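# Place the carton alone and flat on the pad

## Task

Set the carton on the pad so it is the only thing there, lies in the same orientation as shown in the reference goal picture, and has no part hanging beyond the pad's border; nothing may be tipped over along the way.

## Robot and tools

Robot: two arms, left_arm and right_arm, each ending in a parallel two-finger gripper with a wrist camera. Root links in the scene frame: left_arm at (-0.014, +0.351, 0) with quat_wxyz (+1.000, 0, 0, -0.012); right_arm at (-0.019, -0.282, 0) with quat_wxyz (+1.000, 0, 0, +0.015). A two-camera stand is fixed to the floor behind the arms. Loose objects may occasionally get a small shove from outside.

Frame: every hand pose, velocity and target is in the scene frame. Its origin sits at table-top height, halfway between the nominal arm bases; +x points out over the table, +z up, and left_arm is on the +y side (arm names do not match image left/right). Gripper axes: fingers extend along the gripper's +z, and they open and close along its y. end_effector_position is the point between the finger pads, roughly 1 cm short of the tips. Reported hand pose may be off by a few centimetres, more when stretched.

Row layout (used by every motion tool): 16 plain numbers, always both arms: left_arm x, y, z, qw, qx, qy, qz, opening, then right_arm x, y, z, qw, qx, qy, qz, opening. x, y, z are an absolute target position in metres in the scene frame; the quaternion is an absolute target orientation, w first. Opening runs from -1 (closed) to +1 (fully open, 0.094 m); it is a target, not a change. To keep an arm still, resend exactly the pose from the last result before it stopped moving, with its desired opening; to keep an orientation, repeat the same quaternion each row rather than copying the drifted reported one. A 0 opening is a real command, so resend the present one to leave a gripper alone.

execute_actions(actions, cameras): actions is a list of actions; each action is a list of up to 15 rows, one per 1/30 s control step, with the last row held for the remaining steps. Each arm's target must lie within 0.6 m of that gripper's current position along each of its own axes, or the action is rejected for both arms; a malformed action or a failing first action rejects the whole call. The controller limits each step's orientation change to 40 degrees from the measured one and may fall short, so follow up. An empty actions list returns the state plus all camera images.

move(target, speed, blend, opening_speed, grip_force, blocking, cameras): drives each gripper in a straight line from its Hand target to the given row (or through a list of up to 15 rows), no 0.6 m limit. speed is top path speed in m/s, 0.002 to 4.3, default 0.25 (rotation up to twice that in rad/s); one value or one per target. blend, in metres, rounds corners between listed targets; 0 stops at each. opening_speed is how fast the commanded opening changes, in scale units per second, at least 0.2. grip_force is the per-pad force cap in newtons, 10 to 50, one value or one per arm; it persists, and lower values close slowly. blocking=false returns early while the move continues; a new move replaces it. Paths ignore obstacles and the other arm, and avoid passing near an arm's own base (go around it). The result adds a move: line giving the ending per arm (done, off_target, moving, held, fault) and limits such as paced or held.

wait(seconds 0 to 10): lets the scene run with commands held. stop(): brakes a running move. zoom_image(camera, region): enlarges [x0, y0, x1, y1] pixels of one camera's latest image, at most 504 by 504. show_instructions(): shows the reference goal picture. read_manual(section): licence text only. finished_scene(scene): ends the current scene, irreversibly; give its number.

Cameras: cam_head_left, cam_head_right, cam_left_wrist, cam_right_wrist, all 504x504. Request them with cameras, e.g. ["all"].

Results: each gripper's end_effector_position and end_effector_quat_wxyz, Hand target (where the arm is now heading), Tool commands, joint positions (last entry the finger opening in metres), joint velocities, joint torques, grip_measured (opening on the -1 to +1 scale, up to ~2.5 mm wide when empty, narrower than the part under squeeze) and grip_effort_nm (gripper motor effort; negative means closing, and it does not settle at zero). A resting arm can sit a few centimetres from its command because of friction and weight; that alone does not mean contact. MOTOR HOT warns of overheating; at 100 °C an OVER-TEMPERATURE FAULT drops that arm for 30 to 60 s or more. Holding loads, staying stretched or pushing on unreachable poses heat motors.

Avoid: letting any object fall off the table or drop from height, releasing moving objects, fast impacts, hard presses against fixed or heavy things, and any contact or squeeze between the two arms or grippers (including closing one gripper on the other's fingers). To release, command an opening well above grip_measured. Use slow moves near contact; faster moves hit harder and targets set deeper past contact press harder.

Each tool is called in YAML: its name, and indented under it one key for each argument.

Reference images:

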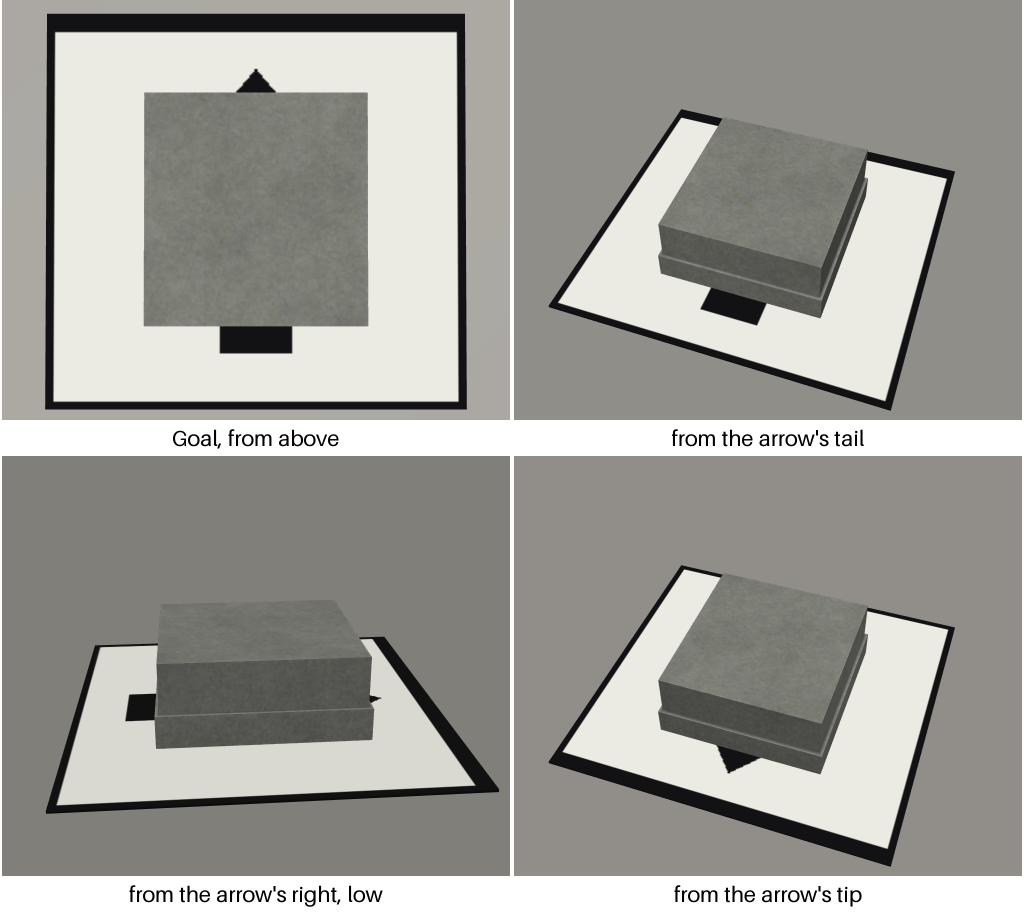

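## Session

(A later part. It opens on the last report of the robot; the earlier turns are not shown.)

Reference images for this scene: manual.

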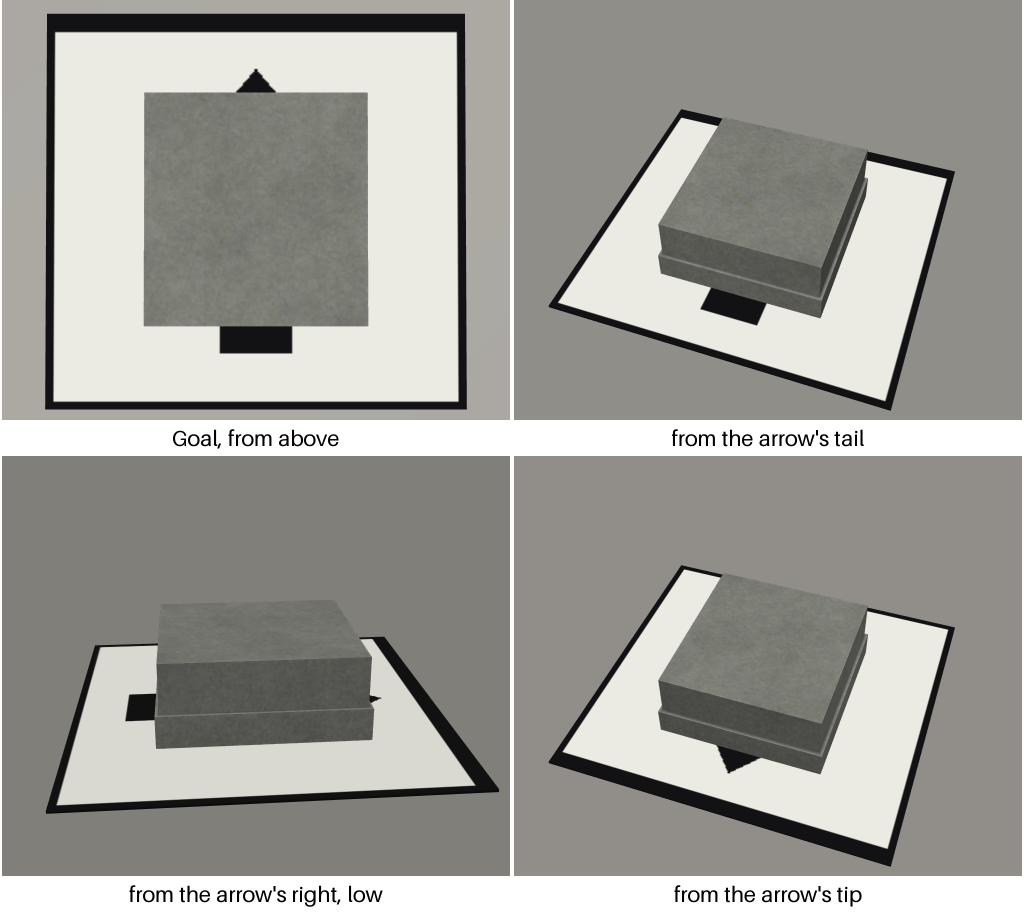

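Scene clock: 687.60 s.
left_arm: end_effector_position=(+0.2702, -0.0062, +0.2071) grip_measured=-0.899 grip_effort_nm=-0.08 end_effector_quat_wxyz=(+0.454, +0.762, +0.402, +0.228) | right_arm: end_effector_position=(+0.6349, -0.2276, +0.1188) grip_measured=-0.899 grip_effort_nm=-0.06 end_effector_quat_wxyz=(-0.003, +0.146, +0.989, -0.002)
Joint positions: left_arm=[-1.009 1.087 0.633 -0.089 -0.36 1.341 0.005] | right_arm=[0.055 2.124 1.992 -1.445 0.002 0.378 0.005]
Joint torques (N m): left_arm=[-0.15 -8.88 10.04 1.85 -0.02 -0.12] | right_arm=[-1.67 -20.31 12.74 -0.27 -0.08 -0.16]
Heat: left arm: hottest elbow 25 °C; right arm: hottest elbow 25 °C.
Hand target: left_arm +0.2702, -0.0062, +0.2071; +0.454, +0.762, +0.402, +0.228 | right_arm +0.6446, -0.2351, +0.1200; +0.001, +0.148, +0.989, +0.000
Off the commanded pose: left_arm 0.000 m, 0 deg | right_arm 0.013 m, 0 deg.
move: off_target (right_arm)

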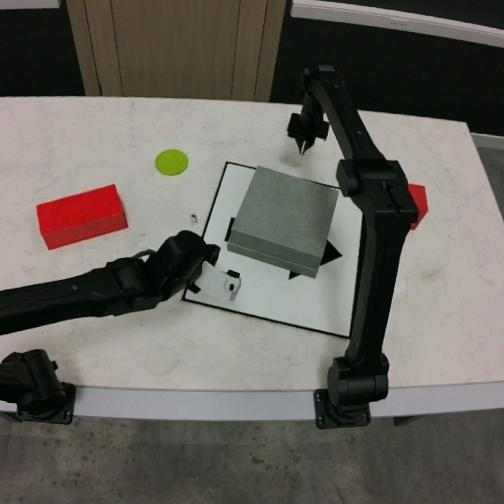

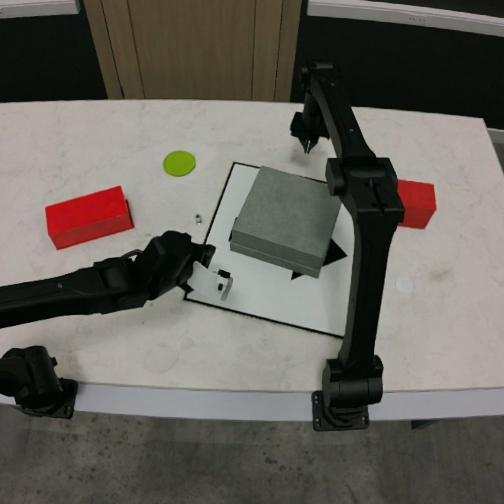

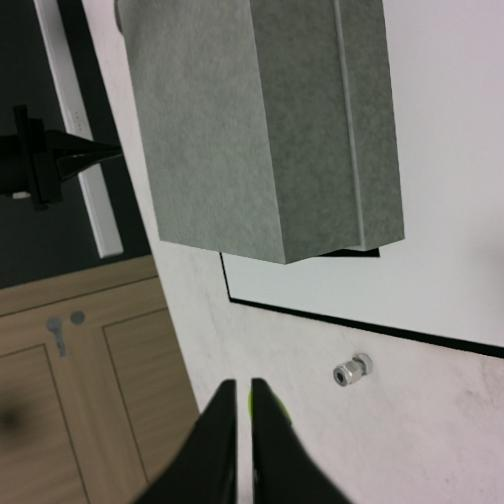

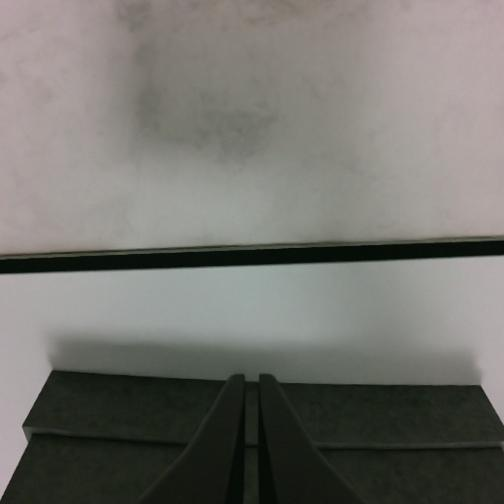

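move:
  target:
    - [0.2702, -0.0062, 0.2071, 0.454, 0.762, 0.402, 0.228, -0.9, 0.647, -0.222, 0.055, 0.0, 0.1478, 0.989, 0, -0.9]
    - [0.2702, -0.0062, 0.2071, 0.454, 0.762, 0.402, 0.228, -0.9, 0.59, -0.196, 0.055, 0.0, 0.1478, 0.989, 0, -0.9]
  cameras: ["all"]
  speed: [0.1, 0.06]

Scene clock: 696.37 s.
left_arm: end_effector_position=(+0.2702, -0.0062, +0.2071) grip_measured=-0.899 grip_effort_nm=-0.08 end_effector_quat_wxyz=(+0.454, +0.762, +0.402, +0.228) | right_arm: end_effector_position=(+0.5896, -0.2040, +0.0533) grip_measured=-0.899 grip_effort_nm=-0.07 end_effector_quat_wxyz=(-0.006, +0.149, +0.989, -0.002)
Joint positions: left_arm=[-1.009 1.087 0.633 -0.089 -0.36 1.341 0.005] | right_arm=[0.099 2.055 1.699 -1.228 0.001 0.427 0.005]
Joint torques (N m): left_arm=[-0.15 -8.94 10.04 1.87 -0.03 -0.12] | right_arm=[1.14 -21.42 8.55 0.23 0.01 0.06]
Heat: left arm: hottest elbow 25 °C; right arm: hottest elbow 25 °C.
Hand target: left_arm +0.2702, -0.0062, +0.2071; +0.454, +0.762, +0.402, +0.228 | right_arm +0.5900, -0.1961, +0.0550; +0.000, +0.148, +0.989, +0.000
Off the commanded pose: left_arm 0.000 m, 0 deg | right_arm 0.008 m, 1 deg.
move: done

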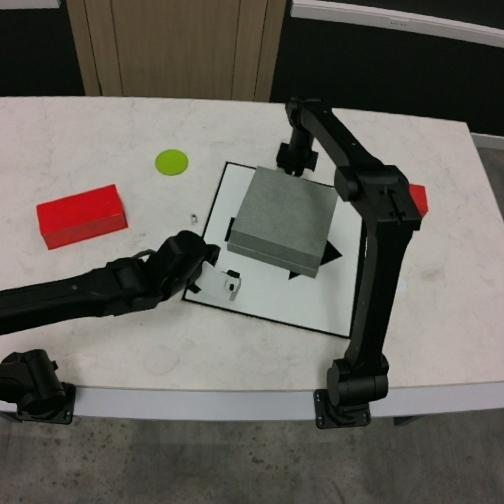

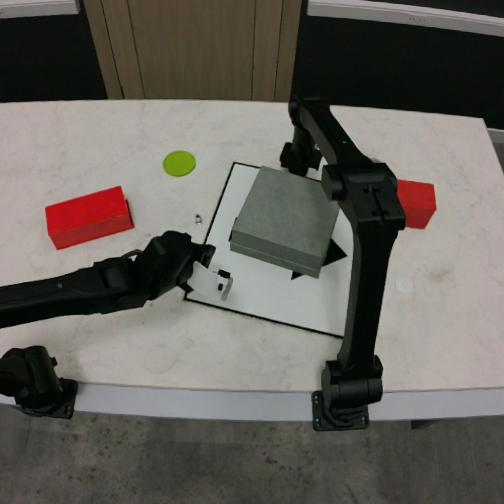

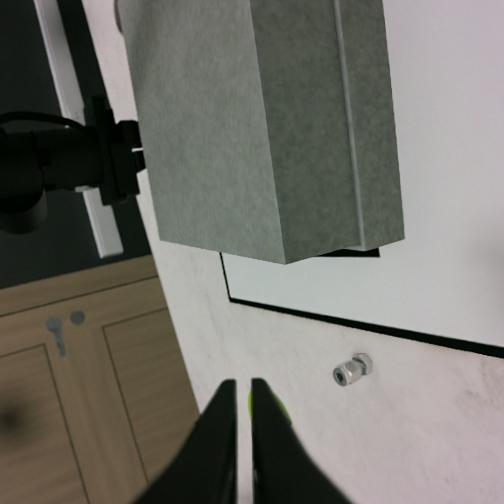

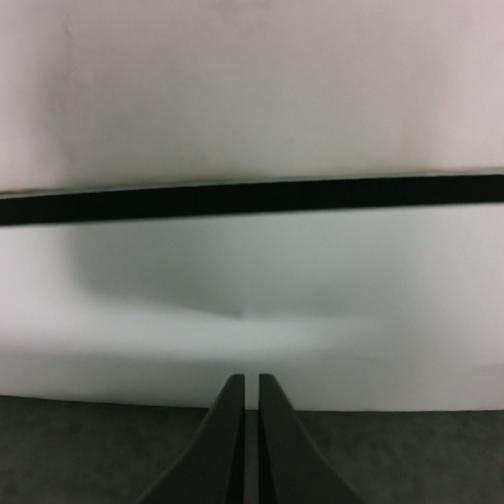

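move:
  target:
    - [0.2702, -0.0062, 0.2071, 0.454, 0.762, 0.402, 0.228, -0.9, 0.54, -0.178, 0.055, 0.0, 0.1478, 0.989, 0, -0.9]
  cameras: ["all"]
  speed: 0.04

Scene clock: 701.77 s.
left_arm: end_effector_position=(+0.2702, -0.0062, +0.2071) grip_measured=-0.899 grip_effort_nm=-0.08 end_effector_quat_wxyz=(+0.454, +0.762, +0.402, +0.228) | right_arm: end_effector_position=(+0.5431, -0.1876, +0.0564) grip_measured=-0.899 grip_effort_nm=-0.07 end_effector_quat_wxyz=(-0.001, +0.150, +0.989, -0.001)
Joint positions: left_arm=[-1.009 1.087 0.633 -0.089 -0.36 1.341 0.005] | right_arm=[0.138 1.938 1.519 -1.154 0.001 0.468 0.005]
Joint torques (N m): left_arm=[-0.09 -8.94 10.03 1.84 -0.02 -0.12] | right_arm=[0.62 -19.08 7.82 0.28 -0.02 0.01]
Heat: left arm: hottest elbow 25 °C; right arm: hottest elbow 25 °C.
Hand target: left_arm +0.2702, -0.0062, +0.2071; +0.454, +0.762, +0.402, +0.228 | right_arm +0.5399, -0.1782, +0.0549; +0.000, +0.148, +0.989, +0.000
Off the commanded pose: left_arm 0.000 m, 0 deg | right_arm 0.010 m, 0 deg.
move: done

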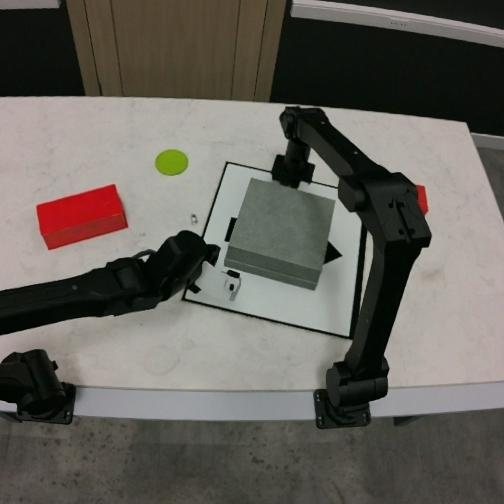

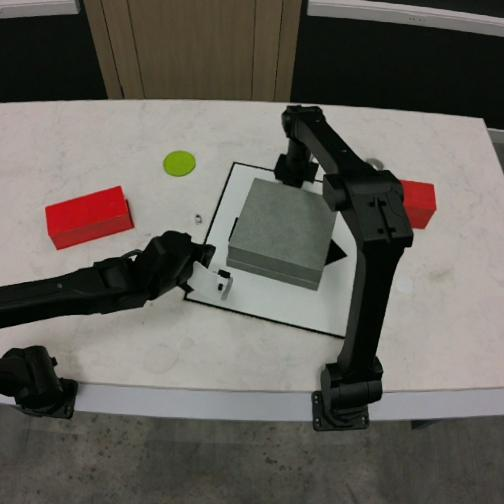

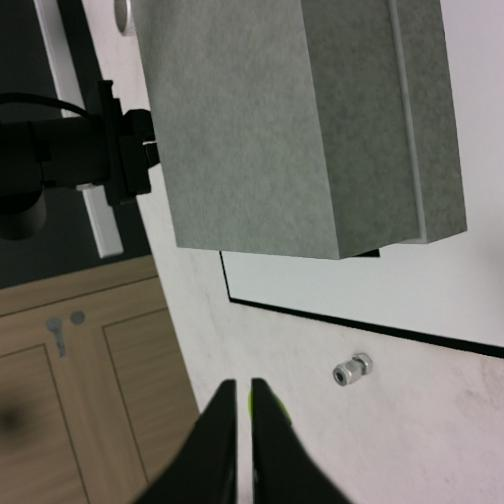

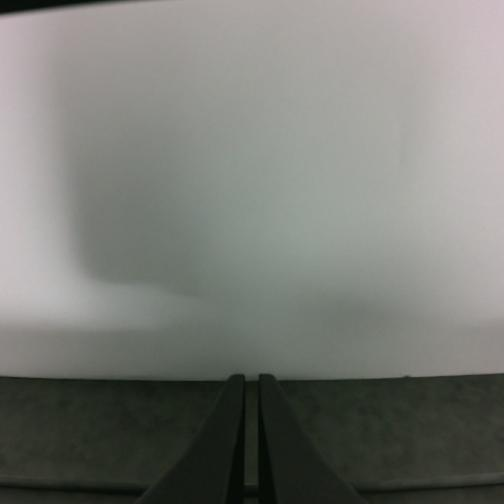

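move:
  target:
    - [0.2702, -0.0062, 0.2071, 0.454, 0.762, 0.402, 0.228, -0.9, 0.60, -0.2, 0.08, 0.0, 0.1478, 0.989, 0, -0.9]
    - [0.2702, -0.0062, 0.2071, 0.454, 0.762, 0.402, 0.228, -0.9, 0.60, -0.22, 0.26, 0.1291, 0.1465, 0.9805, -0.0193, -0.9]
    - [0.2702, -0.0062, 0.2071, 0.454, 0.762, 0.402, 0.228, -0.9, 0.36, -0.16, 0.40, 0.2563, 0.1344, 0.9565, -0.036, -0.9]
  cameras: ["all"]
  speed: [0.1, 0.2, 0.2]
  blend: [0.02, 0.03, 0]

Scene clock: 710.33 s.
left_arm: end_effector_position=(+0.2702, -0.0062, +0.2071) grip_measured=-0.899 grip_effort_nm=-0.08 end_effector_quat_wxyz=(+0.454, +0.762, +0.402, +0.228) | right_arm: end_effector_position=(+0.3618, -0.1643, +0.4063) grip_measured=-0.899 grip_effort_nm=-0.07 end_effector_quat_wxyz=(+0.265, +0.137, +0.954, -0.032)
Joint positions: left_arm=[-1.009 1.087 0.633 -0.089 -0.36 1.341 0.005] | right_arm=[0.418 1.157 1.472 -1.458 0.342 0.658 0.005]
Joint torques (N m): left_arm=[-0.09 -8.94 10.06 1.83 -0.02 -0.12] | right_arm=[0.32 -6.48 9.48 0.31 0.3 -0.02]
Heat: left arm: hottest elbow 25 °C; right arm: hottest elbow 25 °C.
Hand target: left_arm +0.2702, -0.0062, +0.2071; +0.454, +0.762, +0.402, +0.228 | right_arm +0.3600, -0.1601, +0.4001; +0.256, +0.134, +0.957, -0.036
Off the commanded pose: left_arm 0.000 m, 0 deg | right_arm 0.008 m, 1 deg.
move: done

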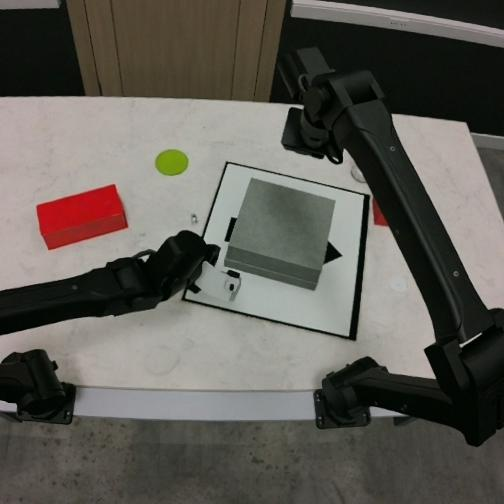

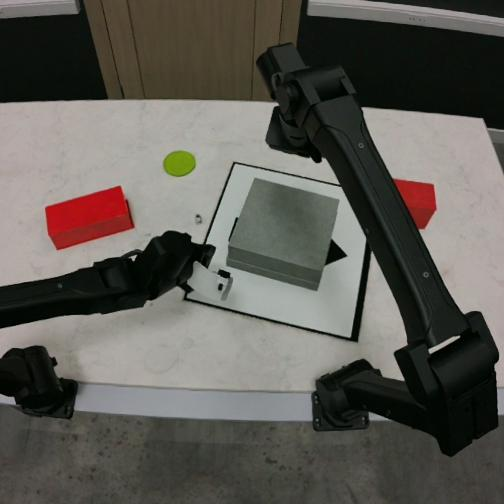

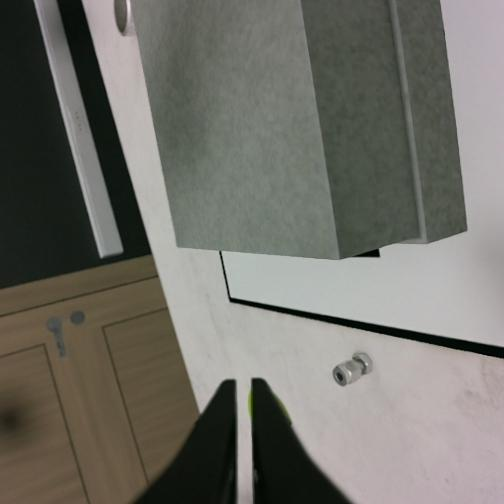

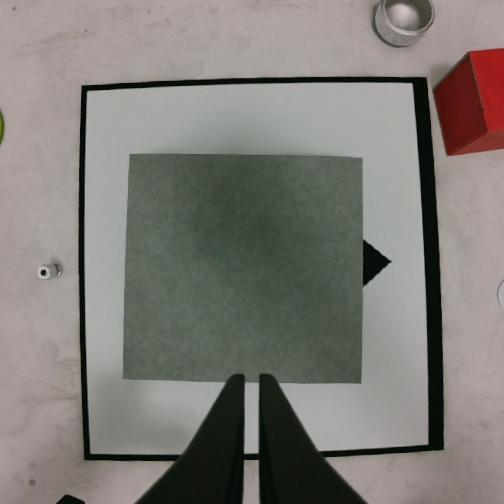

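finished_scene:
  scene: 1

The scene is finished: the task was done.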